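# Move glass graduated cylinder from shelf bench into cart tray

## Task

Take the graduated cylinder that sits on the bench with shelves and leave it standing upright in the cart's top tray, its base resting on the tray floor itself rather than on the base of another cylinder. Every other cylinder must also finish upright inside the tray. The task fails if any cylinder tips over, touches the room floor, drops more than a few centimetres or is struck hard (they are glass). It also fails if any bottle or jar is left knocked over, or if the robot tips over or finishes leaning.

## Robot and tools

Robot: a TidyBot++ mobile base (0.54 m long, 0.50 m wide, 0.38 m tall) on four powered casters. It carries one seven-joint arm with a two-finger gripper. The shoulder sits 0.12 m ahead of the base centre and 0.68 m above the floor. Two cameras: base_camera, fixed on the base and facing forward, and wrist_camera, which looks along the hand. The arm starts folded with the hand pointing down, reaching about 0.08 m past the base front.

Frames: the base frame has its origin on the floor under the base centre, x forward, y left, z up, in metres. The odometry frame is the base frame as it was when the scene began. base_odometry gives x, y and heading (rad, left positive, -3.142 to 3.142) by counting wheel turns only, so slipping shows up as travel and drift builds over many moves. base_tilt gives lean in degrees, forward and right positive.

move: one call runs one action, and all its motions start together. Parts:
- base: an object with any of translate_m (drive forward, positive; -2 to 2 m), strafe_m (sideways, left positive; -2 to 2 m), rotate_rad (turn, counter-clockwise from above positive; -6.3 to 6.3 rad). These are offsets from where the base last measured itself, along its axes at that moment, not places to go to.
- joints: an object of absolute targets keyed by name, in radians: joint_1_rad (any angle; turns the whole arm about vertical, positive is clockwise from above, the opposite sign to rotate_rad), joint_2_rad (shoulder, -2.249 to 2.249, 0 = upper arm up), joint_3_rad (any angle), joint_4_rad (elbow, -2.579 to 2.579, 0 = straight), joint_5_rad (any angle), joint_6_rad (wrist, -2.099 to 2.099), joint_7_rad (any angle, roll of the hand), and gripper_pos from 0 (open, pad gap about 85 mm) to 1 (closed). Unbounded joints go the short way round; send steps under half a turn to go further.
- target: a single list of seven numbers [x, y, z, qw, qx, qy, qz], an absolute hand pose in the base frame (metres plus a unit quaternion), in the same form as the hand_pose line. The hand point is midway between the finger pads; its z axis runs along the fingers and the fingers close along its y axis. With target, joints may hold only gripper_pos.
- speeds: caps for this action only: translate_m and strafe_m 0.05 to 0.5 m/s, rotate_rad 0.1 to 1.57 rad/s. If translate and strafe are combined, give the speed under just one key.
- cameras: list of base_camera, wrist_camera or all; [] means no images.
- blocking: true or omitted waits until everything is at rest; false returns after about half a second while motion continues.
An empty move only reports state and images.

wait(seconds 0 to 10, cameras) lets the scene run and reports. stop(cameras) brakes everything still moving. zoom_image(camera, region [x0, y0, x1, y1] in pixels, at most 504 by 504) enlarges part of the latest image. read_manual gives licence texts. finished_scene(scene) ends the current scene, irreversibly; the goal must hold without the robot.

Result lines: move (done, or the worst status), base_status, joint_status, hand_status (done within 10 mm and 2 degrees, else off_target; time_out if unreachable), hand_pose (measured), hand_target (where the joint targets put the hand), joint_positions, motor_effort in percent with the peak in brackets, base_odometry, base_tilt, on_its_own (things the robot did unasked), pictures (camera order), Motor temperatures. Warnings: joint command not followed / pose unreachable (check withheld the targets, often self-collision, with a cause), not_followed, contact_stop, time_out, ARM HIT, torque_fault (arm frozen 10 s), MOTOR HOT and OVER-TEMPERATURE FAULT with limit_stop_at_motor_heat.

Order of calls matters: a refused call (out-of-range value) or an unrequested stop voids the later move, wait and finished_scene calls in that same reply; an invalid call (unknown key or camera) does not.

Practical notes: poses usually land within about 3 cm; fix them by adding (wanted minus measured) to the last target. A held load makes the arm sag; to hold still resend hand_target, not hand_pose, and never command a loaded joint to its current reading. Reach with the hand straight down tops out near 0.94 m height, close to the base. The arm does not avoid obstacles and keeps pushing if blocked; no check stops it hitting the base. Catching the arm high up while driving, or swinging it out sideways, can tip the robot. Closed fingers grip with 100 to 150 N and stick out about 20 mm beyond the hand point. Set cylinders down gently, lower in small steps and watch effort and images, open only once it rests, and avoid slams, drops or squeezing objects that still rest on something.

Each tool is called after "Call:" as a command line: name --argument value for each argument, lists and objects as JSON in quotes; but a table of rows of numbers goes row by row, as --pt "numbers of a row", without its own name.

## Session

Call:
move --joints '{"joint_1_rad": 0.0, "joint_2_rad": -0.2, "joint_3_rad": 3.14, "joint_4_rad": -1.3, "joint_5_rad": 0.0, "joint_6_rad": -0.7, "joint_7_rad": 1.571}' --cameras '["wrist_camera"]'

Scene clock: 2.50 s.
Motor temperatures (°C): [33 29 27 34 37 35 40]
move: done
base_odometry: x=+0.000 y=+0.000 heading=+0.000
base_tilt: forward=-0.1 right=+0.3
base_status: not commanded
joint_positions: joint_1_rad=-0.014 joint_2_rad=-0.216 joint_3_rad=+3.123 joint_4_rad=-1.332 joint_5_rad=+0.026 joint_6_rad=-0.771 joint_7_rad=+1.604 gripper_pos=+0.000
joint_status: all done
motor_effort: joint_1_rad=+0(1) joint_2_rad=-12(12) joint_3_rad=+1(2) joint_4_rad=+20(21) joint_5_rad=+1(2) joint_6_rad=+9(9) joint_7_rad=+0(1)
hand_pose: x=+0.6066 y=+0.0134 z=+1.1344 quat_wxyz=(+0.015, +0.809, +0.030, +0.587) (m; base frame)
hand_target: x=+0.6187 y=+0.0023 z=+1.1660 quat_wxyz=(+0.000, +0.783, +0.001, +0.622) (m; base frame)
hand_status: not commanded
pictures: wrist_camera
camera_calibration:
wrist_camera: T_world_to_cam=[[0.0721755, -0.992985, 0.0936516, -0.139797], [-0.319742, -0.111976, -0.940865, 1.31963], [0.944752, 0.037963, -0.325581, -0.0690043], [0, 0, 0, 1]] pos_world=[0.497223, 0.0115709, 1.23222]

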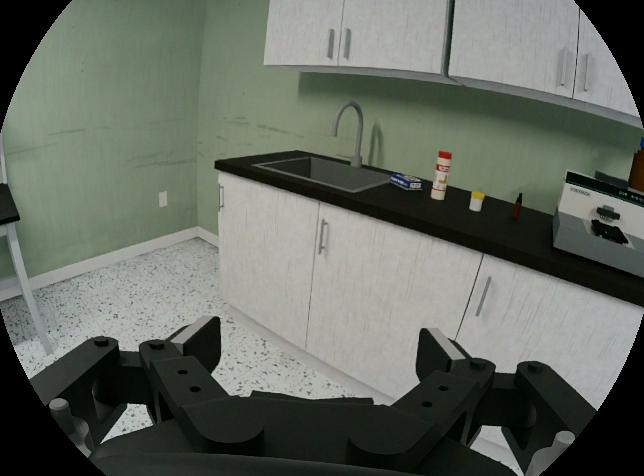

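Call:
move --base '{"rotate_rad": 1.1}' --joints '{"joint_1_rad": 0.01, "joint_5_rad": -0.03, "joint_3_rad": 3.15}'

Call:
zoom_image --camera "wrist_camera" --region '[160, 0, 500, 340]'

Scene clock: 4.73 s.
Motor temperatures (°C): [33 29 27 34 37 35 40]
move: done
base_odometry: x=+0.000 y=+0.000 heading=+1.100
base_tilt: forward=-0.1 right=+0.3
base_status: done
joint_positions: joint_1_rad=+0.003 joint_2_rad=-0.203 joint_3_rad=+3.143 joint_4_rad=-1.332 joint_5_rad=+0.016 joint_6_rad=-0.769 joint_7_rad=+1.604 gripper_pos=+0.000
joint_status: all done
motor_effort: joint_1_rad=+0(2) joint_2_rad=-12(15) joint_3_rad=+1(3) joint_4_rad=+20(21) joint_5_rad=+0(2) joint_6_rad=+9(9) joint_7_rad=+0(1)
hand_pose: x=+0.6131 y=-0.0046 z=+1.1284 quat_wxyz=(+0.019, +0.813, +0.013, +0.582) (m; base frame)
hand_target: x=+0.6188 y=-0.0026 z=+1.1662 quat_wxyz=(-0.010, +0.783, -0.011, +0.622) (m; base frame)
hand_status: not commanded
pictures: base_camera, wrist_camera
camera_calibration:
wrist_camera: T_world_to_cam=[[0.0405693, -0.995975, 0.0799258, -0.122677], [-0.334075, -0.0889089, -0.938344, 1.32011], [0.941673, 0.0113668, -0.336337, -0.0624258], [0, 0, 0, 1]] pos_world=[0.504778, -0.00410411, 1.22753]

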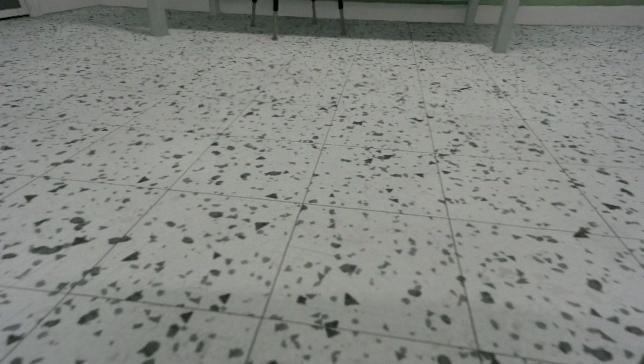

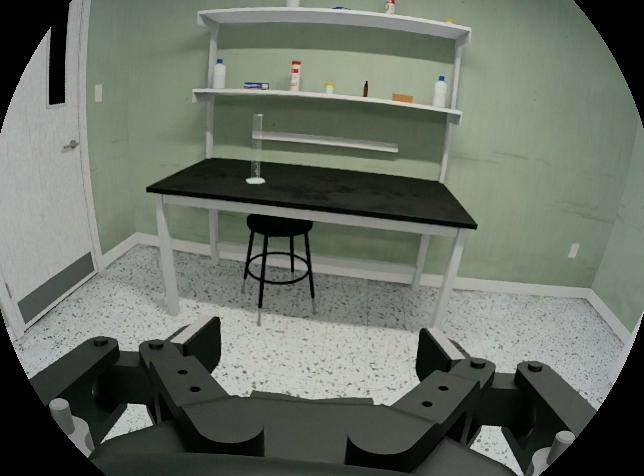

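Scaled by 1.482.

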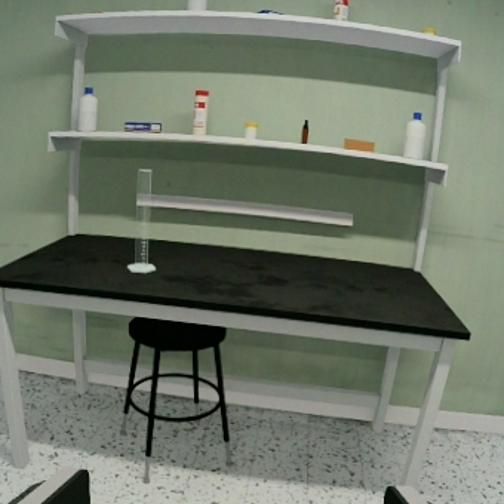

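Call:
move --base '{"translate_m": 1.3286, "strafe_m": 0.425, "rotate_rad": -0.03}' --joints '{"joint_1_rad": 0.01, "joint_2_rad": 0.052, "joint_4_rad": -1.658, "joint_5_rad": -0.05, "joint_6_rad": -0.14, "joint_7_rad": 1.571}'

Call:
zoom_image --camera "wrist_camera" --region '[160, 100, 500, 400]'

Scene clock: 11.03 s.
Motor temperatures (°C): [33 29 27 34 37 35 40]
move: done
base_odometry: x=+0.224 y=+1.377 heading=+1.070
base_tilt: forward=-0.1 right=+0.3
base_status: done
joint_positions: joint_1_rad=+0.007 joint_2_rad=+0.064 joint_3_rad=+3.150 joint_4_rad=-1.655 joint_5_rad=+0.016 joint_6_rad=-0.208 joint_7_rad=+1.604 gripper_pos=+0.000
joint_status: all done
motor_effort: joint_1_rad=+0(2) joint_2_rad=-24(28) joint_3_rad=+1(2) joint_4_rad=+21(25) joint_5_rad=+1(2) joint_6_rad=+8(10) joint_7_rad=+0(1)
hand_pose: x=+0.7486 y=-0.0093 z=+0.9470 quat_wxyz=(+0.020, +0.821, +0.013, +0.570) (m; base frame)
hand_target: x=+0.7515 y=-0.0080 z=+0.9727 quat_wxyz=(-0.012, +0.798, -0.025, +0.602) (m; base frame)
hand_status: not commanded
pictures: base_camera, wrist_camera
camera_calibration:
wrist_camera: T_world_to_cam=[[0.0408263, -0.995903, 0.0806818, -0.119322], [-0.361085, -0.0899977, -0.92818, 1.20529], [0.931639, 0.00876123, -0.36328, -0.21799], [0, 0, 0, 1]] pos_world=[0.64317, -0.00845063, 1.04916]

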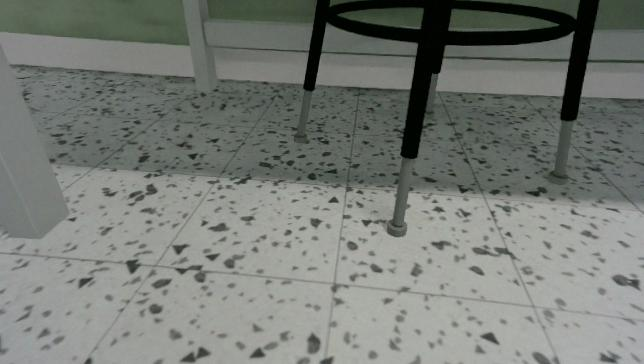

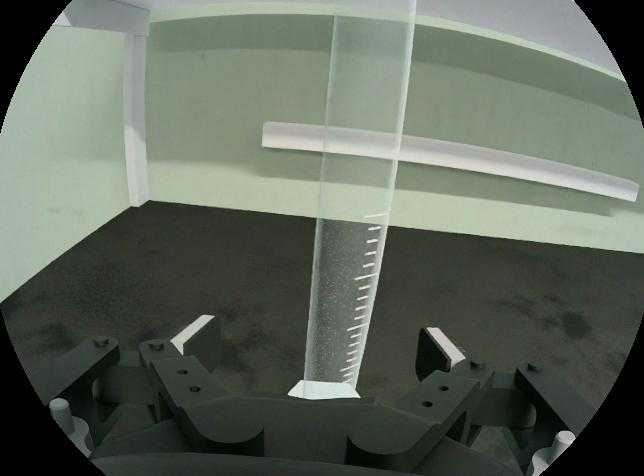

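Scaled by 1.482.

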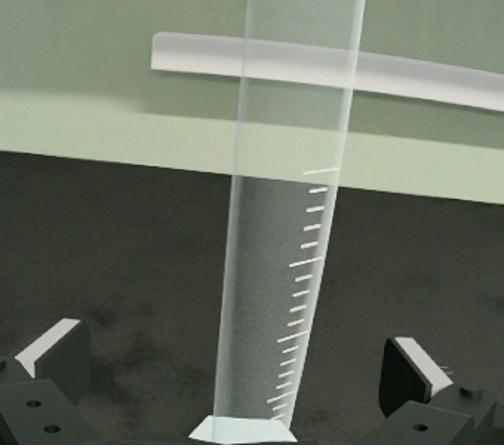

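Call:
move --base '{"translate_m": 0.123, "strafe_m": -0.014}' --speeds '{"translate_m": 0.12}' --joints '{"joint_7_rad": 1.505}' --cameras '["wrist_camera"]'

Call:
zoom_image --camera "wrist_camera" --region '[160, 130, 500, 430]'

Scene clock: 14.77 s.
Motor temperatures (°C): [33 29 27 34 37 35 40]
move: done
base_odometry: x=+0.296 y=+1.478 heading=+1.071
base_tilt: forward=-0.1 right=+0.3
base_status: done
joint_positions: joint_1_rad=+0.007 joint_2_rad=+0.062 joint_3_rad=+3.150 joint_4_rad=-1.655 joint_5_rad=+0.016 joint_6_rad=-0.207 joint_7_rad=+1.530 gripper_pos=+0.000
joint_status: all done
motor_effort: joint_1_rad=+0(1) joint_2_rad=-24(27) joint_3_rad=+0(2) joint_4_rad=+22(23) joint_5_rad=+0(1) joint_6_rad=+8(9) joint_7_rad=+0(1)
hand_pose: x=+0.7482 y=-0.0093 z=+0.9483 quat_wxyz=(-0.001, +0.820, -0.017, +0.572) (m; base frame)
hand_target: x=+0.7515 y=-0.0080 z=+0.9727 quat_wxyz=(-0.032, +0.797, -0.051, +0.601) (m; base frame)
hand_status: not commanded
pictures: wrist_camera
camera_calibration:
wrist_camera: T_world_to_cam=[[0.0152396, -0.99981, 0.0121404, -0.0353007], [-0.358824, -0.0168015, -0.933254, 1.21016], [0.933281, 0.00986613, -0.359012, -0.22247], [0, 0, 0, 1]] pos_world=[0.642399, -0.0127665, 1.04994]

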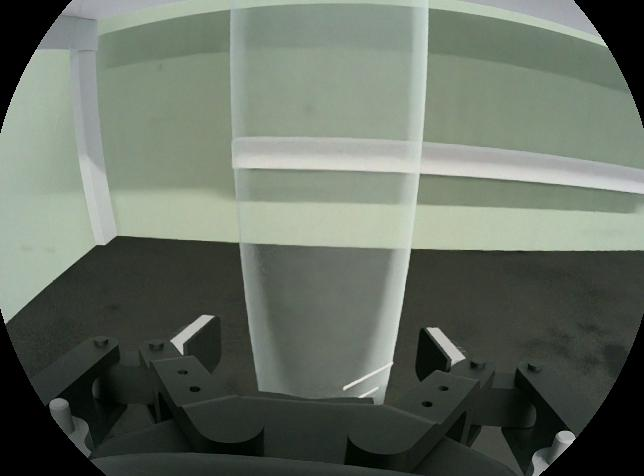

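Scaled by 1.482.

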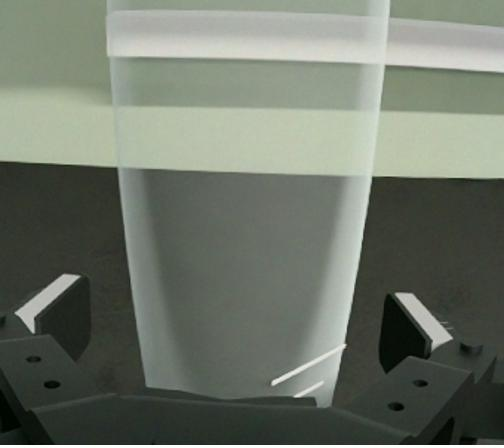

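Call:
move --joints '{"gripper_pos": 0.45}' --cameras '["wrist_camera"]'

Scene clock: 16.67 s.
Motor temperatures (°C): [33 29 27 34 37 35 40]
move: done
base_odometry: x=+0.296 y=+1.478 heading=+1.071
base_tilt: forward=-0.1 right=+0.3
base_status: not commanded
joint_positions: joint_1_rad=+0.007 joint_2_rad=+0.062 joint_3_rad=+3.150 joint_4_rad=-1.655 joint_5_rad=+0.016 joint_6_rad=-0.207 joint_7_rad=+1.530 gripper_pos=+0.450
joint_status: all done
motor_effort: joint_1_rad=+0(0) joint_2_rad=-24(24) joint_3_rad=+1(1) joint_4_rad=+22(22) joint_5_rad=+1(1) joint_6_rad=+9(9) joint_7_rad=+0(1)
hand_pose: x=+0.7482 y=-0.0093 z=+0.9483 quat_wxyz=(-0.001, +0.820, -0.017, +0.572) (m; base frame)
hand_target: x=+0.7515 y=-0.0080 z=+0.9727 quat_wxyz=(-0.032, +0.797, -0.051, +0.601) (m; base frame)
hand_status: not commanded
pictures: wrist_camera
camera_calibration:
wrist_camera: T_world_to_cam=[[0.0152396, -0.99981, 0.0121404, -0.0353007], [-0.358824, -0.0168015, -0.933254, 1.21016], [0.933281, 0.00986613, -0.359012, -0.22247], [0, 0, 0, 1]] pos_world=[0.642399, -0.0127665, 1.04994]

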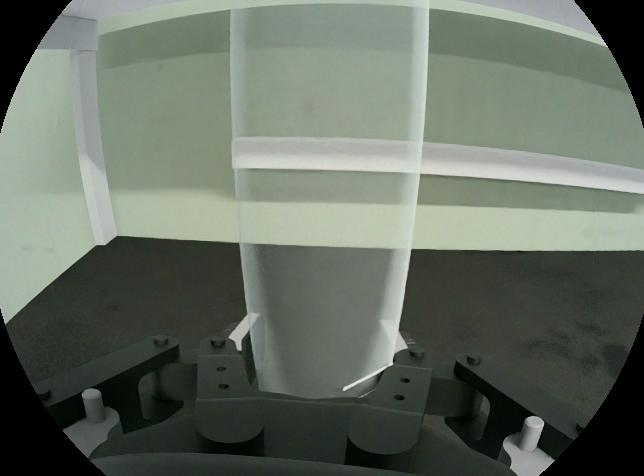

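Call:
move --joints '{"gripper_pos": 0.5}' --cameras '["wrist_camera"]'

Call:
move --joints '{"gripper_pos": 0.54}' --cameras '["wrist_camera"]'

Scene clock: 17.33 s.
Motor temperatures (°C): [33 29 27 34 37 35 40]
move: done
base_odometry: x=+0.296 y=+1.478 heading=+1.071
base_tilt: forward=-0.1 right=+0.3
base_status: not commanded
joint_positions: joint_1_rad=+0.007 joint_2_rad=+0.062 joint_3_rad=+3.150 joint_4_rad=-1.655 joint_5_rad=+0.016 joint_6_rad=-0.207 joint_7_rad=+1.530 gripper_pos=+0.500
joint_status: all done
motor_effort: joint_1_rad=+0(0) joint_2_rad=-24(24) joint_3_rad=+0(1) joint_4_rad=+22(22) joint_5_rad=+0(1) joint_6_rad=+8(9) joint_7_rad=+0(1)
hand_pose: x=+0.7482 y=-0.0093 z=+0.9483 quat_wxyz=(-0.001, +0.820, -0.017, +0.572) (m; base frame)
hand_target: x=+0.7515 y=-0.0080 z=+0.9727 quat_wxyz=(-0.032, +0.797, -0.051, +0.601) (m; base frame)
hand_status: not commanded
pictures: wrist_camera
camera_calibration:
wrist_camera: T_world_to_cam=[[0.0152396, -0.99981, 0.0121404, -0.0353007], [-0.358824, -0.0168015, -0.933254, 1.21016], [0.933281, 0.00986613, -0.359012, -0.22247], [0, 0, 0, 1]] pos_world=[0.642399, -0.0127665, 1.04994]

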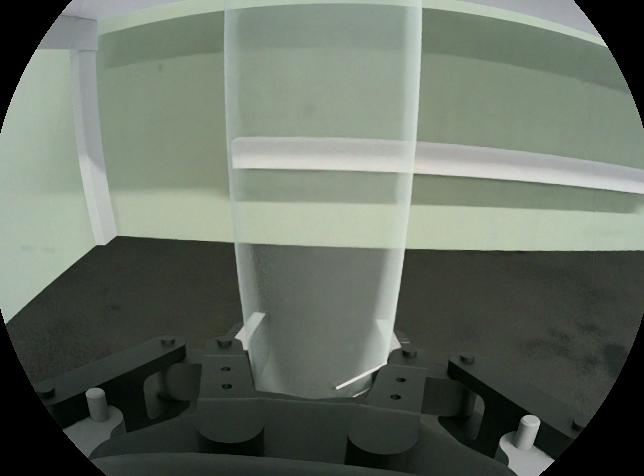

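Scene clock: 17.77 s.
Motor temperatures (°C): [33 29 27 34 37 35 40]
move: done
base_odometry: x=+0.296 y=+1.478 heading=+1.071
base_tilt: forward=-0.1 right=+0.3
base_status: not commanded
joint_positions: joint_1_rad=+0.007 joint_2_rad=+0.062 joint_3_rad=+3.150 joint_4_rad=-1.655 joint_5_rad=+0.016 joint_6_rad=-0.205 joint_7_rad=+1.530 gripper_pos=+0.535
joint_status: all done
motor_effort: joint_1_rad=+0(1) joint_2_rad=-24(25) joint_3_rad=+1(1) joint_4_rad=+22(23) joint_5_rad=+0(1) joint_6_rad=+9(9) joint_7_rad=+0(1)
hand_pose: x=+0.7485 y=-0.0093 z=+0.9490 quat_wxyz=(-0.001, +0.819, -0.017, +0.573) (m; base frame)
hand_target: x=+0.7515 y=-0.0080 z=+0.9727 quat_wxyz=(-0.032, +0.797, -0.051, +0.601) (m; base frame)
hand_status: not commanded
pictures: wrist_camera
camera_calibration:
wrist_camera: T_world_to_cam=[[0.0152526, -0.999809, 0.0122093, -0.0353788], [-0.356546, -0.0168465, -0.934126, 1.21], [0.934153, 0.0098947, -0.356735, -0.225281], [0, 0, 0, 1]] pos_world=[0.642408, -0.0127587, 1.05036]

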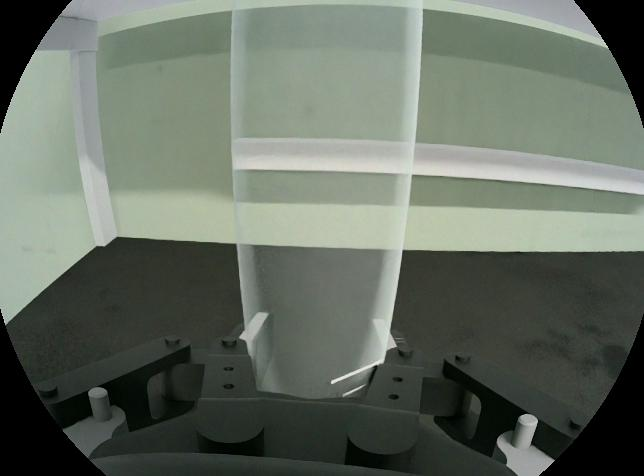

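Call:
move --joints '{"gripper_pos": 0.6}' --cameras '[]'

Call:
move --joints '{"gripper_pos": 0.65}' --cameras '["wrist_camera"]'

Scene clock: 18.37 s.
Motor temperatures (°C): [33 29 27 34 37 35 40]
move: off_target
base_odometry: x=+0.296 y=+1.478 heading=+1.071
base_tilt: forward=-0.1 right=+0.3
base_status: not commanded
joint_positions: joint_1_rad=+0.007 joint_2_rad=+0.062 joint_3_rad=+3.150 joint_4_rad=-1.655 joint_5_rad=+0.016 joint_6_rad=-0.205 joint_7_rad=+1.530 gripper_pos=+0.542
joint_status: gripper_pos off_target (ended at +0.542, target +0.600)
motor_effort: joint_1_rad=+0(0) joint_2_rad=-24(25) joint_3_rad=+1(1) joint_4_rad=+22(23) joint_5_rad=+0(1) joint_6_rad=+8(9) joint_7_rad=+0(1)
hand_pose: x=+0.7485 y=-0.0093 z=+0.9490 quat_wxyz=(-0.001, +0.819, -0.017, +0.573) (m; base frame)
hand_target: x=+0.7515 y=-0.0080 z=+0.9727 quat_wxyz=(-0.032, +0.797, -0.051, +0.601) (m; base frame)
hand_status: not commanded
pictures: none
No camera images: "cameras" was empty.

Scene clock: 18.83 s.
Motor temperatures (°C): [33 29 27 34 37 35 40]
move: off_target
base_odometry: x=+0.296 y=+1.478 heading=+1.071
base_tilt: forward=-0.1 right=+0.3
base_status: not commanded
joint_positions: joint_1_rad=+0.007 joint_2_rad=+0.062 joint_3_rad=+3.150 joint_4_rad=-1.655 joint_5_rad=+0.016 joint_6_rad=-0.205 joint_7_rad=+1.530 gripper_pos=+0.542
joint_status: gripper_pos off_target (ended at +0.542, target +0.650)
motor_effort: joint_1_rad=+0(0) joint_2_rad=-24(25) joint_3_rad=+1(1) joint_4_rad=+22(22) joint_5_rad=+0(1) joint_6_rad=+9(9) joint_7_rad=+0(1)
hand_pose: x=+0.7485 y=-0.0093 z=+0.9490 quat_wxyz=(-0.001, +0.819, -0.017, +0.573) (m; base frame)
hand_target: x=+0.7515 y=-0.0080 z=+0.9727 quat_wxyz=(-0.032, +0.797, -0.051, +0.601) (m; base frame)
hand_status: not commanded
pictures: wrist_camera
camera_calibration:
wrist_camera: T_world_to_cam=[[0.0152526, -0.999809, 0.0122093, -0.0353788], [-0.356546, -0.0168465, -0.934126, 1.21], [0.934153, 0.0098947, -0.356735, -0.225281], [0, 0, 0, 1]] pos_world=[0.642408, -0.0127587, 1.05036]

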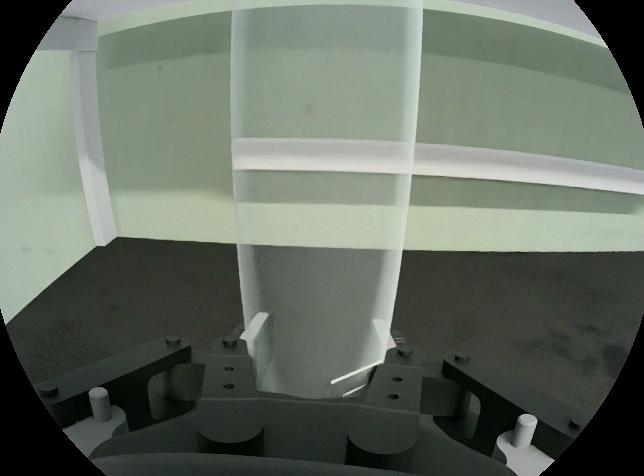

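Call:
move --joints '{"joint_2_rad": 0.036, "joint_4_rad": -1.494, "joint_6_rad": -0.375}' --cameras '["wrist_camera"]'

Scene clock: 20.40 s.
Motor temperatures (°C): [33 29 27 34 37 35 40]
move: off_target
base_odometry: x=+0.296 y=+1.478 heading=+1.071
base_tilt: forward=-0.1 right=+0.3
base_status: not commanded
joint_positions: joint_1_rad=+0.007 joint_2_rad=+0.062 joint_3_rad=+3.150 joint_4_rad=-1.536 joint_5_rad=+0.016 joint_6_rad=-0.336 joint_7_rad=+1.530 gripper_pos=+0.542
joint_status: joint_4_rad off_target (ended at -1.536, target -1.494); the others done
motor_effort: joint_1_rad=+0(0) joint_2_rad=-26(28) joint_3_rad=+0(1) joint_4_rad=+24(26) joint_5_rad=+1(1) joint_6_rad=+10(11) joint_7_rad=+0(1)
hand_pose: x=+0.7504 y=-0.0100 z=+0.9831 quat_wxyz=(+0.000, +0.823, -0.018, +0.568) (m; base frame)
hand_target: x=+0.7424 y=-0.0043 z=+1.0132 quat_wxyz=(-0.035, +0.813, -0.048, +0.579) (m; base frame)
hand_status: not commanded
pictures: wrist_camera
camera_calibration:
wrist_camera: T_world_to_cam=[[0.0132466, -0.99984, 0.0120555, -0.0348248], [-0.367147, -0.0160779, -0.930024, 1.24651], [0.930069, 0.00789349, -0.367301, -0.201446], [0, 0, 0, 1]] pos_world=[0.645474, -0.0131878, 1.08571]

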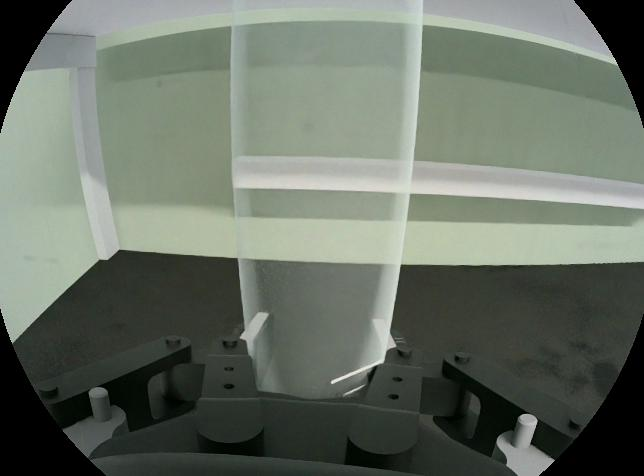

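Call:
move --base '{"translate_m": -0.5}' --joints '{"joint_2_rad": 0.02, "joint_4_rad": -1.48, "joint_6_rad": -0.375}' --speeds '{"translate_m": 0.4}' --cameras '["wrist_camera"]'

Scene clock: 23.30 s.
Motor temperatures (°C): [33 29 27 34 37 35 40]
move: off_target
base_odometry: x=+0.056 y=+1.039 heading=+1.071
base_tilt: forward=-0.1 right=+0.3
base_status: done
joint_positions: joint_1_rad=+0.007 joint_2_rad=+0.043 joint_3_rad=+3.150 joint_4_rad=-1.523 joint_5_rad=+0.016 joint_6_rad=-0.341 joint_7_rad=+1.530 gripper_pos=+0.542
joint_status: joint_4_rad off_target (ended at -1.523, target -1.480); the others done
motor_effort: joint_1_rad=+0(3) joint_2_rad=-25(32) joint_3_rad=+1(3) joint_4_rad=+24(25) joint_5_rad=+0(2) joint_6_rad=+10(12) joint_7_rad=+0(1)
hand_pose: x=+0.7453 y=-0.0099 z=+1.0013 quat_wxyz=(+0.000, +0.815, -0.018, +0.579) (m; base frame)
hand_target: x=+0.7381 y=-0.0043 z=+1.0317 quat_wxyz=(-0.035, +0.805, -0.047, +0.591) (m; base frame)
hand_status: not commanded
pictures: wrist_camera
camera_calibration:
wrist_camera: T_world_to_cam=[[0.0128604, -0.999838, 0.0125752, -0.0351828], [-0.342612, -0.0162211, -0.939337, 1.25257], [0.939389, 0.00777179, -0.342765, -0.221543], [0, 0, 0, 1]] pos_world=[0.637714, -0.0131372, 1.10109]

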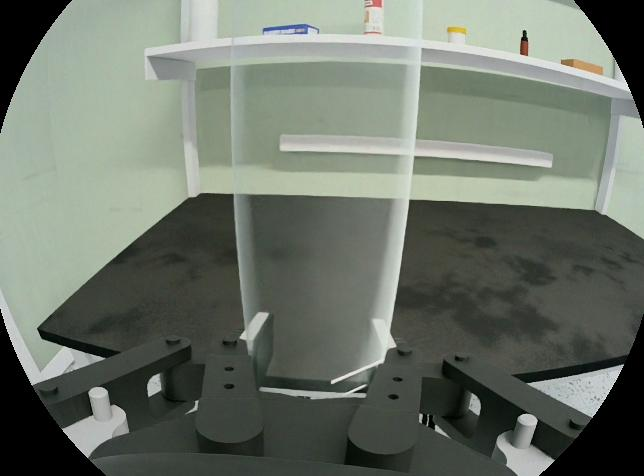

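Call:
move --base '{"translate_m": -0.6, "rotate_rad": 1.3}' --speeds '{"translate_m": 0.4, "rotate_rad": 0.8}' --cameras '["all"]'

Scene clock: 27.97 s.
Motor temperatures (°C): [33 29 27 34 37 35 40]
move: done
base_odometry: x=-0.232 y=+0.513 heading=+2.371
base_tilt: forward=-0.1 right=+0.3
base_status: done
joint_positions: joint_1_rad=+0.005 joint_2_rad=+0.046 joint_3_rad=+3.144 joint_4_rad=-1.522 joint_5_rad=+0.016 joint_6_rad=-0.342 joint_7_rad=+1.530 gripper_pos=+0.542
joint_status: not commanded
motor_effort: joint_1_rad=+0(5) joint_2_rad=-26(30) joint_3_rad=+1(5) joint_4_rad=+24(25) joint_5_rad=+1(2) joint_6_rad=+10(11) joint_7_rad=+0(1)
hand_pose: x=+0.7463 y=-0.0051 z=+0.9997 quat_wxyz=(-0.003, +0.816, -0.015, +0.578) (m; base frame)
hand_target: x=+0.7381 y=-0.0043 z=+1.0317 quat_wxyz=(-0.035, +0.805, -0.047, +0.591) (m; base frame)
hand_status: not commanded
pictures: base_camera, wrist_camera
camera_calibration:
wrist_camera: T_world_to_cam=[[0.020788, -0.999709, 0.0122634, -0.0359162], [-0.344934, -0.0186844, -0.938441, 1.25232], [0.938397, 0.0152783, -0.345222, -0.219816], [0, 0, 0, 1]] pos_world=[0.638989, -0.00914846, 1.09978]

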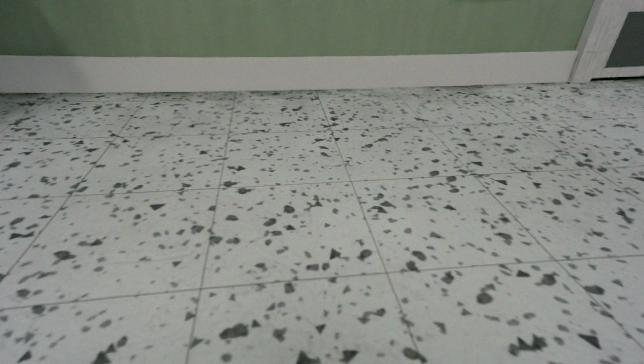

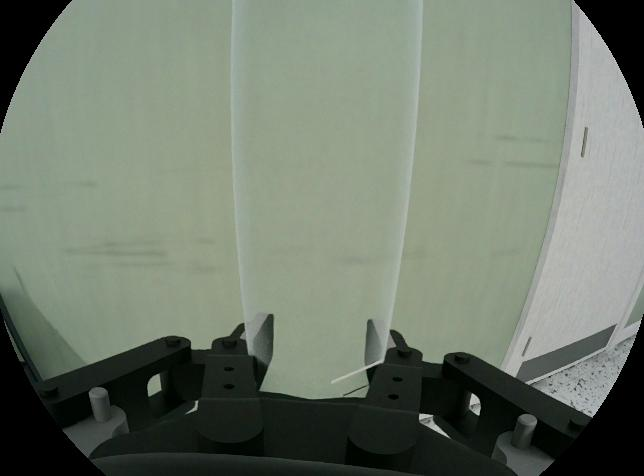

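Call:
move --base '{"translate_m": -0.2, "strafe_m": 0.3, "rotate_rad": 0.7}' --speeds '{"strafe_m": 0.4, "rotate_rad": 0.8}' --cameras '["all"]'

Scene clock: 31.23 s.
Motor temperatures (°C): [33 29 27 34 37 35 40]
move: done
base_odometry: x=-0.297 y=+0.158 heading=+3.072
base_tilt: forward=-0.1 right=+0.3
base_status: done
joint_positions: joint_1_rad=+0.000 joint_2_rad=+0.046 joint_3_rad=+3.139 joint_4_rad=-1.522 joint_5_rad=+0.016 joint_6_rad=-0.342 joint_7_rad=+1.530 gripper_pos=+0.542
joint_status: not commanded
motor_effort: joint_1_rad=+0(5) joint_2_rad=-26(29) joint_3_rad=+1(6) joint_4_rad=+24(24) joint_5_rad=-1(2) joint_6_rad=+10(11) joint_7_rad=+0(1)
hand_pose: x=+0.7462 y=+0.0018 z=+0.9997 quat_wxyz=(-0.006, +0.816, -0.011, +0.578) (m; base frame)
hand_target: x=+0.7381 y=-0.0043 z=+1.0317 quat_wxyz=(-0.035, +0.805, -0.047, +0.591) (m; base frame)
hand_status: not commanded
pictures: base_camera, wrist_camera
camera_calibration:
wrist_camera: T_world_to_cam=[[0.0317988, -0.999425, 0.0117643, -0.036782], [-0.344709, -0.0220142, -0.938451, 1.25228], [0.938171, 0.0257864, -0.345211, -0.219737], [0, 0, 0, 1]] pos_world=[0.638993, -0.00352671, 1.09978]

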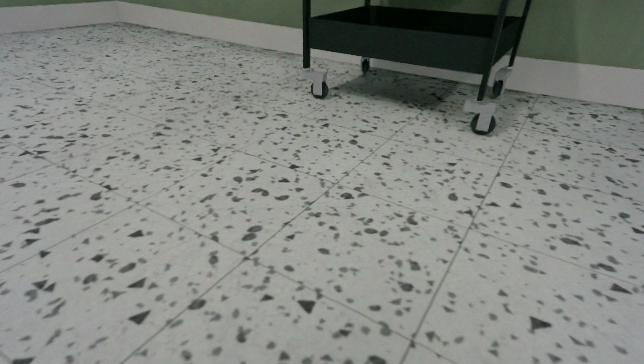

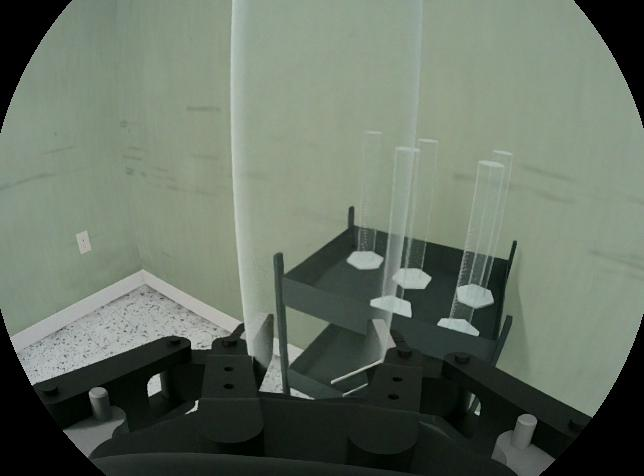

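Call:
move --base '{"translate_m": 0.297, "strafe_m": 0.5315, "rotate_rad": -0.5}' --speeds '{"strafe_m": 0.4, "rotate_rad": 0.5}' --cameras '["all"]'

Scene clock: 36.87 s.
Motor temperatures (°C): [33 29 27 34 37 35 40]
move: done
base_odometry: x=-0.631 y=-0.352 heading=+2.571
base_tilt: forward=-0.1 right=+0.3
base_status: done
joint_positions: joint_1_rad=+0.010 joint_2_rad=+0.046 joint_3_rad=+3.151 joint_4_rad=-1.522 joint_5_rad=+0.016 joint_6_rad=-0.342 joint_7_rad=+1.530 gripper_pos=+0.542
joint_status: not commanded
motor_effort: joint_1_rad=+0(3) joint_2_rad=-26(27) joint_3_rad=+1(3) joint_4_rad=+24(25) joint_5_rad=+0(2) joint_6_rad=+10(11) joint_7_rad=+0(1)
hand_pose: x=+0.7461 y=-0.0126 z=+0.9998 quat_wxyz=(+0.001, +0.816, -0.020, +0.578) (m; base frame)
hand_target: x=+0.7381 y=-0.0043 z=+1.0317 quat_wxyz=(-0.035, +0.805, -0.047, +0.591) (m; base frame)
hand_status: not commanded
pictures: base_camera, wrist_camera
camera_calibration:
wrist_camera: T_world_to_cam=[[0.00865641, -0.999887, 0.0123273, -0.0344131], [-0.34503, -0.0145573, -0.938479, 1.25241], [0.938552, 0.00387057, -0.345117, -0.21989], [0, 0, 0, 1]] pos_world=[0.638797, -0.0153264, 1.0999]

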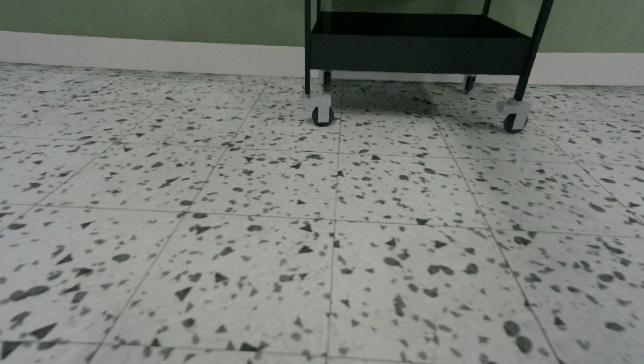

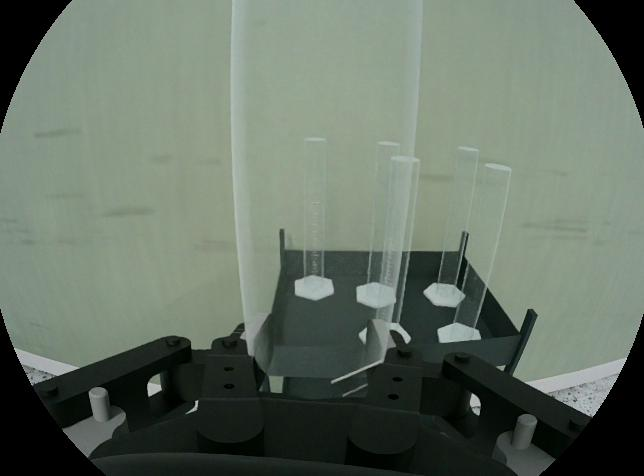

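Call:
zoom_image --camera "wrist_camera" --region '[220, 200, 560, 440]'

Scaled by 1.482.

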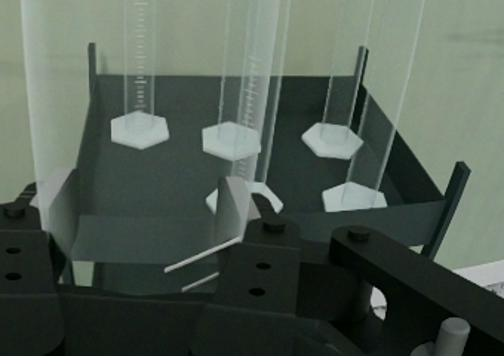

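Call:
move --base '{"translate_m": 0.28, "strafe_m": 0.009}' --speeds '{"translate_m": 0.25}' --cameras '["wrist_camera"]'

Scene clock: 40.57 s.
Motor temperatures (°C): [33 29 27 34 37 35 40]
move: done
base_odometry: x=-0.871 y=-0.208 heading=+2.572
base_tilt: forward=-0.1 right=+0.3
base_status: done
joint_positions: joint_1_rad=+0.010 joint_2_rad=+0.044 joint_3_rad=+3.151 joint_4_rad=-1.522 joint_5_rad=+0.016 joint_6_rad=-0.343 joint_7_rad=+1.530 gripper_pos=+0.542
joint_status: not commanded
motor_effort: joint_1_rad=+0(1) joint_2_rad=-26(29) joint_3_rad=+1(1) joint_4_rad=+24(25) joint_5_rad=+1(1) joint_6_rad=+10(11) joint_7_rad=+0(1)
hand_pose: x=+0.7457 y=-0.0126 z=+1.0004 quat_wxyz=(+0.001, +0.816, -0.020, +0.578) (m; base frame)
hand_target: x=+0.7381 y=-0.0043 z=+1.0317 quat_wxyz=(-0.035, +0.805, -0.047, +0.591) (m; base frame)
hand_status: not commanded
pictures: wrist_camera
camera_calibration:
wrist_camera: T_world_to_cam=[[0.00863639, -0.999887, 0.0123287, -0.0344022], [-0.344646, -0.0145501, -0.93862, 1.25265], [0.938693, 0.00385724, -0.344733, -0.219797], [0, 0, 0, 1]] pos_world=[0.638339, -0.0153243, 1.10041]

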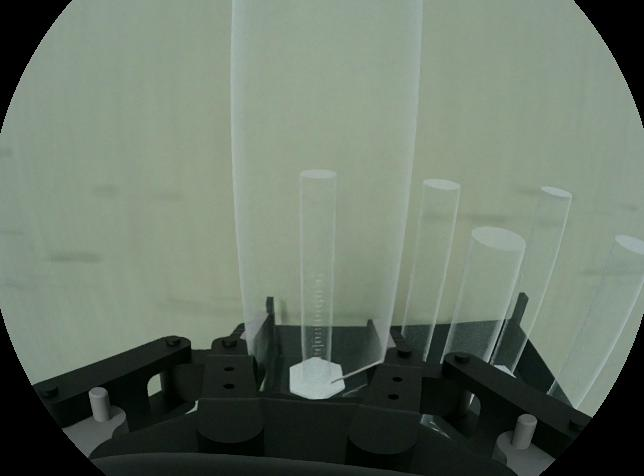

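Call:
move --base '{"translate_m": 0.12}' --speeds '{"translate_m": 0.15}' --cameras '["wrist_camera"]'

Scene clock: 42.70 s.
Motor temperatures (°C): [33 29 27 34 37 35 40]
move: done
base_odometry: x=-0.972 y=-0.143 heading=+2.572
base_tilt: forward=-0.1 right=+0.3
base_status: done
joint_positions: joint_1_rad=+0.010 joint_2_rad=+0.043 joint_3_rad=+3.151 joint_4_rad=-1.522 joint_5_rad=+0.016 joint_6_rad=-0.343 joint_7_rad=+1.530 gripper_pos=+0.542
joint_status: not commanded
motor_effort: joint_1_rad=+0(1) joint_2_rad=-27(30) joint_3_rad=+1(2) joint_4_rad=+25(25) joint_5_rad=+0(1) joint_6_rad=+10(11) joint_7_rad=+0(1)
hand_pose: x=+0.7453 y=-0.0126 z=+1.0010 quat_wxyz=(+0.001, +0.816, -0.020, +0.578) (m; base frame)
hand_target: x=+0.7381 y=-0.0043 z=+1.0317 quat_wxyz=(-0.035, +0.805, -0.047, +0.591) (m; base frame)
hand_status: not commanded
pictures: wrist_camera
camera_calibration:
wrist_camera: T_world_to_cam=[[0.00861776, -0.999887, 0.0123365, -0.0343991], [-0.344061, -0.0145486, -0.938834, 1.25287], [0.938908, 0.00384614, -0.344148, -0.219974], [0, 0, 0, 1]] pos_world=[0.637894, -0.0153217, 1.10095]

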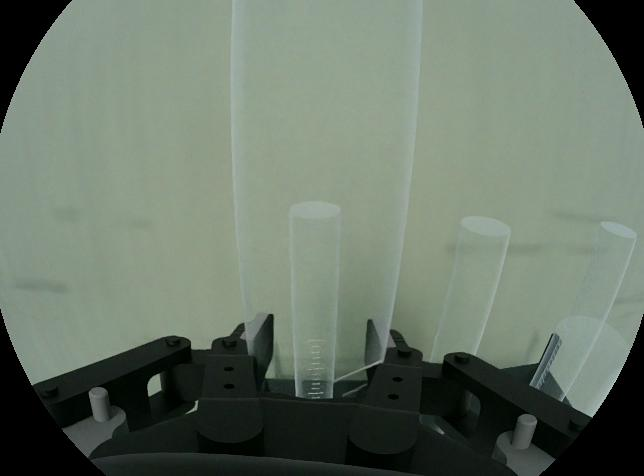

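Call:
move --joints '{"joint_2_rad": 0.046, "joint_4_rad": -1.711, "joint_6_rad": -0.085}' --cameras '[]'

Scene clock: 45.10 s.
Motor temperatures (°C): [33 29 27 34 37 35 40]
move: done
base_odometry: x=-0.972 y=-0.143 heading=+2.572
base_tilt: forward=-0.1 right=+0.3
base_status: not commanded
joint_positions: joint_1_rad=+0.010 joint_2_rad=+0.057 joint_3_rad=+3.151 joint_4_rad=-1.715 joint_5_rad=+0.016 joint_6_rad=-0.169 joint_7_rad=+1.530 gripper_pos=+0.542
joint_status: all done
motor_effort: joint_1_rad=+0(0) joint_2_rad=-26(28) joint_3_rad=+1(1) joint_4_rad=+24(25) joint_5_rad=+0(1) joint_6_rad=+10(12) joint_7_rad=+1(1)
hand_pose: x=+0.7412 y=-0.0116 z=+0.9261 quat_wxyz=(+0.000, +0.825, -0.019, +0.565) (m; base frame)
hand_target: x=+0.7472 y=-0.0088 z=+0.9606 quat_wxyz=(-0.031, +0.794, -0.052, +0.604) (m; base frame)
hand_status: not commanded
pictures: none
No camera images: "cameras" was empty.

Call:
move --joints '{"joint_2_rad": 0.087, "joint_4_rad": -1.865, "joint_6_rad": 0.12}' --cameras '["wrist_camera"]'

Scene clock: 46.83 s.
Motor temperatures (°C): [33 29 27 34 37 35 40]
move: done
base_odometry: x=-0.972 y=-0.143 heading=+2.572
base_tilt: forward=-0.1 right=+0.3
base_status: not commanded
joint_positions: joint_1_rad=+0.010 joint_2_rad=+0.099 joint_3_rad=+3.151 joint_4_rad=-1.869 joint_5_rad=+0.016 joint_6_rad=+0.035 joint_7_rad=+1.530 gripper_pos=+0.542
joint_status: all done
motor_effort: joint_1_rad=+0(0) joint_2_rad=-27(28) joint_3_rad=+1(1) joint_4_rad=+23(24) joint_5_rad=+0(1) joint_6_rad=+10(12) joint_7_rad=+0(1)
hand_pose: x=+0.7417 y=-0.0106 z=+0.8685 quat_wxyz=(-0.001, +0.823, -0.018, +0.568) (m; base frame)
hand_target: x=+0.7481 y=-0.0119 z=+0.9036 quat_wxyz=(-0.027, +0.791, -0.055, +0.608) (m; base frame)
hand_status: not commanded
pictures: wrist_camera
camera_calibration:
wrist_camera: T_world_to_cam=[[0.0148629, -0.99983, 0.0108962, -0.0341132], [-0.367242, -0.0155943, -0.929995, 1.13675], [0.930007, 0.00982086, -0.367411, -0.235277], [0, 0, 0, 1]] pos_world=[0.636777, -0.0140699, 0.971099]

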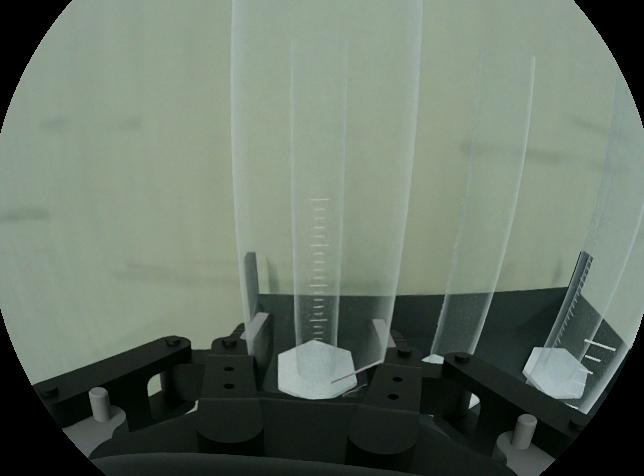

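Call:
move --joints '{"joint_2_rad": 0.093, "joint_4_rad": -1.881, "joint_6_rad": 0.15}' --cameras '[]'

Call:
move --joints '{"joint_2_rad": 0.098, "joint_4_rad": -1.892, "joint_6_rad": 0.17}' --cameras '[]'

Scene clock: 47.60 s.
Motor temperatures (°C): [33 29 27 34 37 35 40]
move: done
base_odometry: x=-0.972 y=-0.143 heading=+2.572
base_tilt: forward=-0.1 right=+0.3
base_status: not commanded
joint_positions: joint_1_rad=+0.010 joint_2_rad=+0.100 joint_3_rad=+3.151 joint_4_rad=-1.883 joint_5_rad=+0.016 joint_6_rad=+0.070 joint_7_rad=+1.530 gripper_pos=+0.542
joint_status: all done
motor_effort: joint_1_rad=+0(0) joint_2_rad=-27(27) joint_3_rad=+1(1) joint_4_rad=+23(23) joint_5_rad=+0(1) joint_6_rad=+10(11) joint_7_rad=+0(2)
hand_pose: x=+0.7424 y=-0.0104 z=+0.8705 quat_wxyz=(-0.001, +0.817, -0.017, +0.577) (m; base frame)
hand_target: x=+0.7486 y=-0.0124 z=+0.8994 quat_wxyz=(-0.026, +0.789, -0.055, +0.612) (m; base frame)
hand_status: not commanded
pictures: none
No camera images: "cameras" was empty.

Scene clock: 48.13 s.
Motor temperatures (°C): [33 29 27 34 37 35 40]
move: done
base_odometry: x=-0.972 y=-0.143 heading=+2.572
base_tilt: forward=-0.1 right=+0.3
base_status: not commanded
joint_positions: joint_1_rad=+0.010 joint_2_rad=+0.102 joint_3_rad=+3.151 joint_4_rad=-1.892 joint_5_rad=+0.016 joint_6_rad=+0.091 joint_7_rad=+1.530 gripper_pos=+0.542
joint_status: all done
motor_effort: joint_1_rad=+0(0) joint_2_rad=-26(27) joint_3_rad=+1(1) joint_4_rad=+23(23) joint_5_rad=+0(1) joint_6_rad=+11(11) joint_7_rad=+0(1)
hand_pose: x=+0.7428 y=-0.0103 z=+0.8702 quat_wxyz=(-0.002, +0.814, -0.017, +0.581) (m; base frame)
hand_target: x=+0.7489 y=-0.0127 z=+0.8958 quat_wxyz=(-0.026, +0.788, -0.055, +0.613) (m; base frame)
hand_status: not commanded
pictures: none
No camera images: "cameras" was empty.

Call:
move --joints '{"joint_2_rad": 0.103, "joint_4_rad": -1.914, "joint_6_rad": 0.178}' --cameras '[]'

Scene clock: 49.07 s.
Motor temperatures (°C): [33 29 27 35 37 35 40]
move: done
base_odometry: x=-0.972 y=-0.143 heading=+2.572
base_tilt: forward=-0.1 right=+0.3
base_status: not commanded
joint_positions: joint_1_rad=+0.010 joint_2_rad=+0.108 joint_3_rad=+3.151 joint_4_rad=-1.914 joint_5_rad=+0.016 joint_6_rad=+0.099 joint_7_rad=+1.530 gripper_pos=+0.542
joint_status: all done
motor_effort: joint_1_rad=+0(0) joint_2_rad=-27(27) joint_3_rad=+1(1) joint_4_rad=+22(24) joint_5_rad=+1(1) joint_6_rad=+10(11) joint_7_rad=+0(1)
hand_pose: x=+0.7393 y=-0.0102 z=+0.8558 quat_wxyz=(-0.002, +0.820, -0.017, +0.572) (m; base frame)
hand_target: x=+0.7460 y=-0.0128 z=+0.8821 quat_wxyz=(-0.025, +0.793, -0.055, +0.606) (m; base frame)
hand_status: not commanded
pictures: none
No camera images: "cameras" was empty.

Call:
move --joints '{"joint_2_rad": 0.108, "joint_4_rad": -1.926, "joint_6_rad": 0.195}' --cameras '[]'

Call:
move --joints '{"joint_2_rad": 0.113, "joint_4_rad": -1.938, "joint_6_rad": 0.212}' --cameras '["wrist_camera"]'

Scene clock: 49.83 s.
Motor temperatures (°C): [33 29 27 35 37 35 40]
move: done
base_odometry: x=-0.972 y=-0.143 heading=+2.572
base_tilt: forward=-0.1 right=+0.3
base_status: not commanded
joint_positions: joint_1_rad=+0.010 joint_2_rad=+0.111 joint_3_rad=+3.151 joint_4_rad=-1.925 joint_5_rad=+0.016 joint_6_rad=+0.117 joint_7_rad=+1.530 gripper_pos=+0.542
joint_status: all done
motor_effort: joint_1_rad=+0(0) joint_2_rad=-27(27) joint_3_rad=+1(1) joint_4_rad=+22(23) joint_5_rad=+0(1) joint_6_rad=+10(11) joint_7_rad=+0(1)
hand_pose: x=+0.7391 y=-0.0101 z=+0.8523 quat_wxyz=(-0.002, +0.819, -0.017, +0.574) (m; base frame)
hand_target: x=+0.7457 y=-0.0130 z=+0.8771 quat_wxyz=(-0.025, +0.793, -0.056, +0.606) (m; base frame)
hand_status: not commanded
pictures: none
No camera images: "cameras" was empty.

Scene clock: 50.40 s.
Motor temperatures (°C): [33 29 27 35 37 35 40]
move: done
base_odometry: x=-0.972 y=-0.143 heading=+2.572
base_tilt: forward=-0.1 right=+0.3
base_status: not commanded
joint_positions: joint_1_rad=+0.010 joint_2_rad=+0.114 joint_3_rad=+3.151 joint_4_rad=-1.936 joint_5_rad=+0.016 joint_6_rad=+0.135 joint_7_rad=+1.530 gripper_pos=+0.542
joint_status: all done
motor_effort: joint_1_rad=+0(1) joint_2_rad=-26(27) joint_3_rad=+1(1) joint_4_rad=+22(23) joint_5_rad=+0(1) joint_6_rad=+10(11) joint_7_rad=-1(1)
hand_pose: x=+0.7388 y=-0.0100 z=+0.8493 quat_wxyz=(-0.002, +0.818, -0.017, +0.575) (m; base frame)
hand_target: x=+0.7454 y=-0.0132 z=+0.8721 quat_wxyz=(-0.025, +0.793, -0.056, +0.606) (m; base frame)
hand_status: not commanded
pictures: wrist_camera
camera_calibration:
wrist_camera: T_world_to_cam=[[0.0161568, -0.99981, 0.010949, -0.0342933], [-0.351512, -0.0159312, -0.936048, 1.11131], [0.936044, 0.0112748, -0.351702, -0.257432], [0, 0, 0, 1]] pos_world=[0.632162, -0.0136798, 0.950078]

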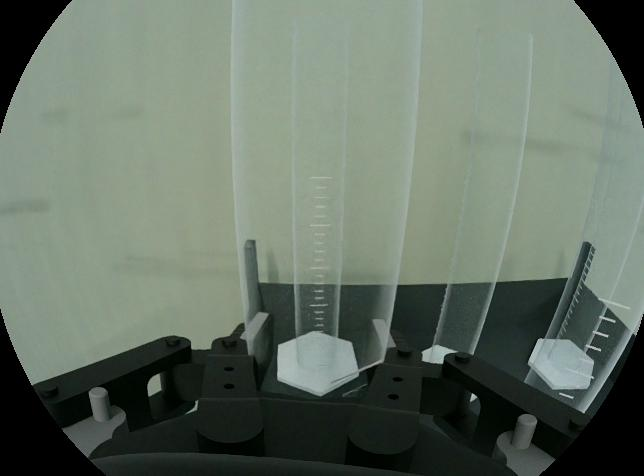

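Call:
move --joints '{"joint_2_rad": 0.118, "joint_4_rad": -1.95, "joint_6_rad": 0.229}' --cameras '[]'

Call:
move --joints '{"joint_2_rad": 0.123, "joint_4_rad": -1.962, "joint_6_rad": 0.246}' --cameras '["wrist_camera"]'

Scene clock: 51.13 s.
Motor temperatures (°C): [33 29 27 35 37 35 40]
move: done
base_odometry: x=-0.972 y=-0.143 heading=+2.572
base_tilt: forward=-0.1 right=+0.3
base_status: not commanded
joint_positions: joint_1_rad=+0.010 joint_2_rad=+0.115 joint_3_rad=+3.151 joint_4_rad=-1.945 joint_5_rad=+0.016 joint_6_rad=+0.154 joint_7_rad=+1.530 gripper_pos=+0.542
joint_status: all done
motor_effort: joint_1_rad=+0(1) joint_2_rad=-26(26) joint_3_rad=+1(1) joint_4_rad=+22(22) joint_5_rad=+1(1) joint_6_rad=+11(11) joint_7_rad=-1(1)
hand_pose: x=+0.7387 y=-0.0099 z=+0.8495 quat_wxyz=(-0.002, +0.815, -0.017, +0.579) (m; base frame)
hand_target: x=+0.7449 y=-0.0135 z=+0.8671 quat_wxyz=(-0.024, +0.793, -0.056, +0.606) (m; base frame)
hand_status: not commanded
pictures: none
No camera images: "cameras" was empty.

Scene clock: 51.67 s.
Motor temperatures (°C): [33 29 27 35 37 35 40]
move: done
base_odometry: x=-0.972 y=-0.143 heading=+2.572
base_tilt: forward=-0.1 right=+0.3
base_status: not commanded
joint_positions: joint_1_rad=+0.010 joint_2_rad=+0.115 joint_3_rad=+3.151 joint_4_rad=-1.954 joint_5_rad=+0.016 joint_6_rad=+0.172 joint_7_rad=+1.530 gripper_pos=+0.542
joint_status: all done
motor_effort: joint_1_rad=+0(0) joint_2_rad=-24(25) joint_3_rad=+1(1) joint_4_rad=+21(21) joint_5_rad=+0(1) joint_6_rad=+9(10) joint_7_rad=-1(1)
hand_pose: x=+0.7384 y=-0.0098 z=+0.8496 quat_wxyz=(-0.002, +0.812, -0.017, +0.583) (m; base frame)
hand_target: x=+0.7444 y=-0.0137 z=+0.8622 quat_wxyz=(-0.024, +0.793, -0.056, +0.606) (m; base frame)
hand_status: not commanded
pictures: wrist_camera
camera_calibration:
wrist_camera: T_world_to_cam=[[0.0165009, -0.999799, 0.0113608, -0.0346988], [-0.33355, -0.0162158, -0.942593, 1.10385], [0.942588, 0.0117642, -0.33375, -0.277027], [0, 0, 0, 1]] pos_world=[0.629885, -0.013533, 0.948421]

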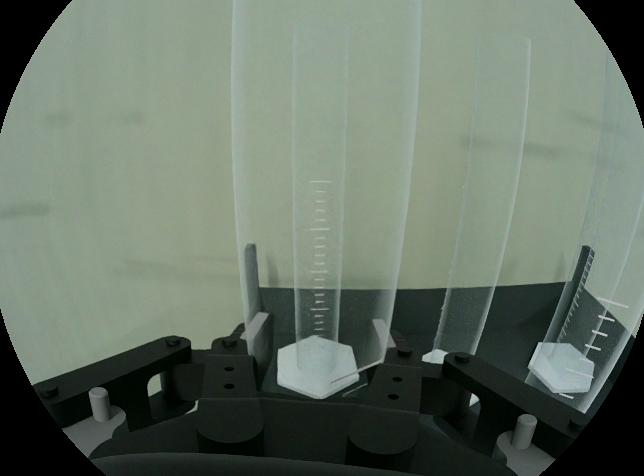

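Call:
move --joints '{"gripper_pos": 0.5}' --cameras '["wrist_camera"]'

Scene clock: 52.97 s.
Motor temperatures (°C): [33 29 27 35 37 35 40]
move: done
base_odometry: x=-0.972 y=-0.143 heading=+2.572
base_tilt: forward=-0.1 right=+0.3
base_status: not commanded
joint_positions: joint_1_rad=+0.010 joint_2_rad=+0.116 joint_3_rad=+3.151 joint_4_rad=-1.954 joint_5_rad=+0.016 joint_6_rad=+0.176 joint_7_rad=+1.530 gripper_pos=+0.500
joint_status: all done
motor_effort: joint_1_rad=+1(1) joint_2_rad=-24(25) joint_3_rad=+1(2) joint_4_rad=+20(21) joint_5_rad=+0(2) joint_6_rad=+9(10) joint_7_rad=+0(1)
hand_pose: x=+0.7388 y=-0.0098 z=+0.8505 quat_wxyz=(-0.002, +0.811, -0.017, +0.584) (m; base frame)
hand_target: x=+0.7444 y=-0.0137 z=+0.8622 quat_wxyz=(-0.024, +0.793, -0.056, +0.606) (m; base frame)
hand_status: not commanded
pictures: wrist_camera
camera_calibration:
wrist_camera: T_world_to_cam=[[0.0165186, -0.999798, 0.0114511, -0.0347937], [-0.33058, -0.0162697, -0.943638, 1.10345], [0.943634, 0.0118021, -0.330781, -0.280447], [0, 0, 0, 1]] pos_world=[0.62999, -0.0135241, 0.948884]

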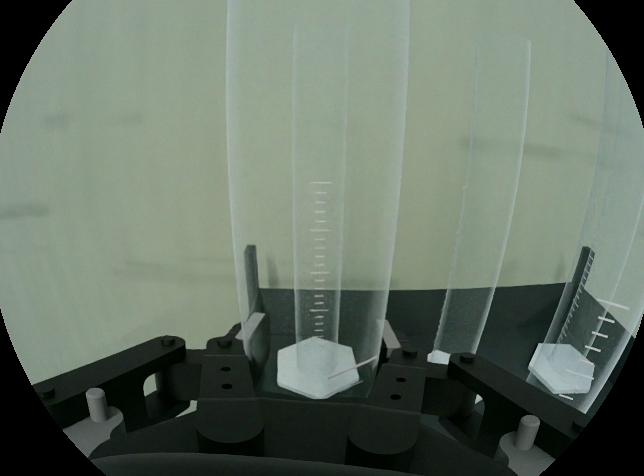

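Call:
move --joints '{"gripper_pos": 0.2}' --cameras '[]'

Call:
move --joints '{"gripper_pos": 0.0}' --cameras '["wrist_camera"]'

Scene clock: 53.83 s.
Motor temperatures (°C): [33 29 27 35 37 35 40]
move: done
base_odometry: x=-0.972 y=-0.143 heading=+2.572
base_tilt: forward=-0.1 right=+0.3
base_status: not commanded
joint_positions: joint_1_rad=+0.010 joint_2_rad=+0.116 joint_3_rad=+3.151 joint_4_rad=-1.954 joint_5_rad=+0.016 joint_6_rad=+0.176 joint_7_rad=+1.530 gripper_pos=+0.200
joint_status: all done
motor_effort: joint_1_rad=+0(0) joint_2_rad=-24(25) joint_3_rad=+1(1) joint_4_rad=+20(20) joint_5_rad=+0(1) joint_6_rad=+9(9) joint_7_rad=-1(1)
hand_pose: x=+0.7388 y=-0.0098 z=+0.8505 quat_wxyz=(-0.002, +0.811, -0.017, +0.584) (m; base frame)
hand_target: x=+0.7444 y=-0.0137 z=+0.8622 quat_wxyz=(-0.024, +0.793, -0.056, +0.606) (m; base frame)
hand_status: not commanded
pictures: none
No camera images: "cameras" was empty.

Scene clock: 54.47 s.
Motor temperatures (°C): [33 29 27 35 37 35 40]
move: done
base_odometry: x=-0.972 y=-0.143 heading=+2.572
base_tilt: forward=-0.1 right=+0.3
base_status: not commanded
joint_positions: joint_1_rad=+0.010 joint_2_rad=+0.116 joint_3_rad=+3.151 joint_4_rad=-1.954 joint_5_rad=+0.016 joint_6_rad=+0.176 joint_7_rad=+1.530 gripper_pos=+0.000
joint_status: all done
motor_effort: joint_1_rad=+0(0) joint_2_rad=-24(25) joint_3_rad=+1(1) joint_4_rad=+20(20) joint_5_rad=+0(1) joint_6_rad=+9(9) joint_7_rad=+0(1)
hand_pose: x=+0.7388 y=-0.0098 z=+0.8505 quat_wxyz=(-0.002, +0.811, -0.017, +0.584) (m; base frame)
hand_target: x=+0.7444 y=-0.0137 z=+0.8622 quat_wxyz=(-0.024, +0.793, -0.056, +0.606) (m; base frame)
hand_status: not commanded
pictures: wrist_camera
camera_calibration:
wrist_camera: T_world_to_cam=[[0.0165193, -0.999798, 0.0114563, -0.0347989], [-0.330407, -0.0162727, -0.943698, 1.10343], [0.943694, 0.011804, -0.330609, -0.280637], [0, 0, 0, 1]] pos_world=[0.62999, -0.0135236, 0.948918]

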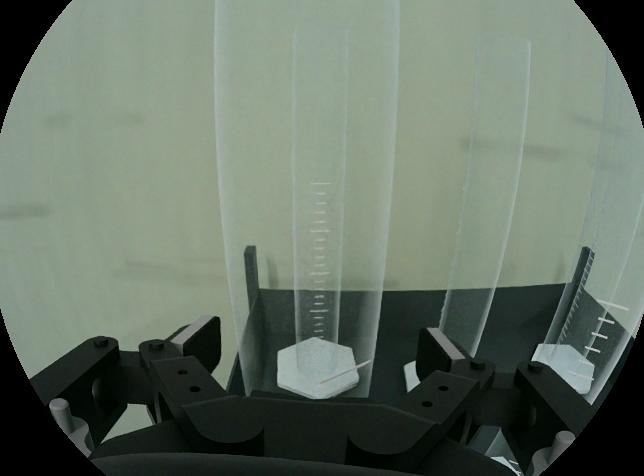

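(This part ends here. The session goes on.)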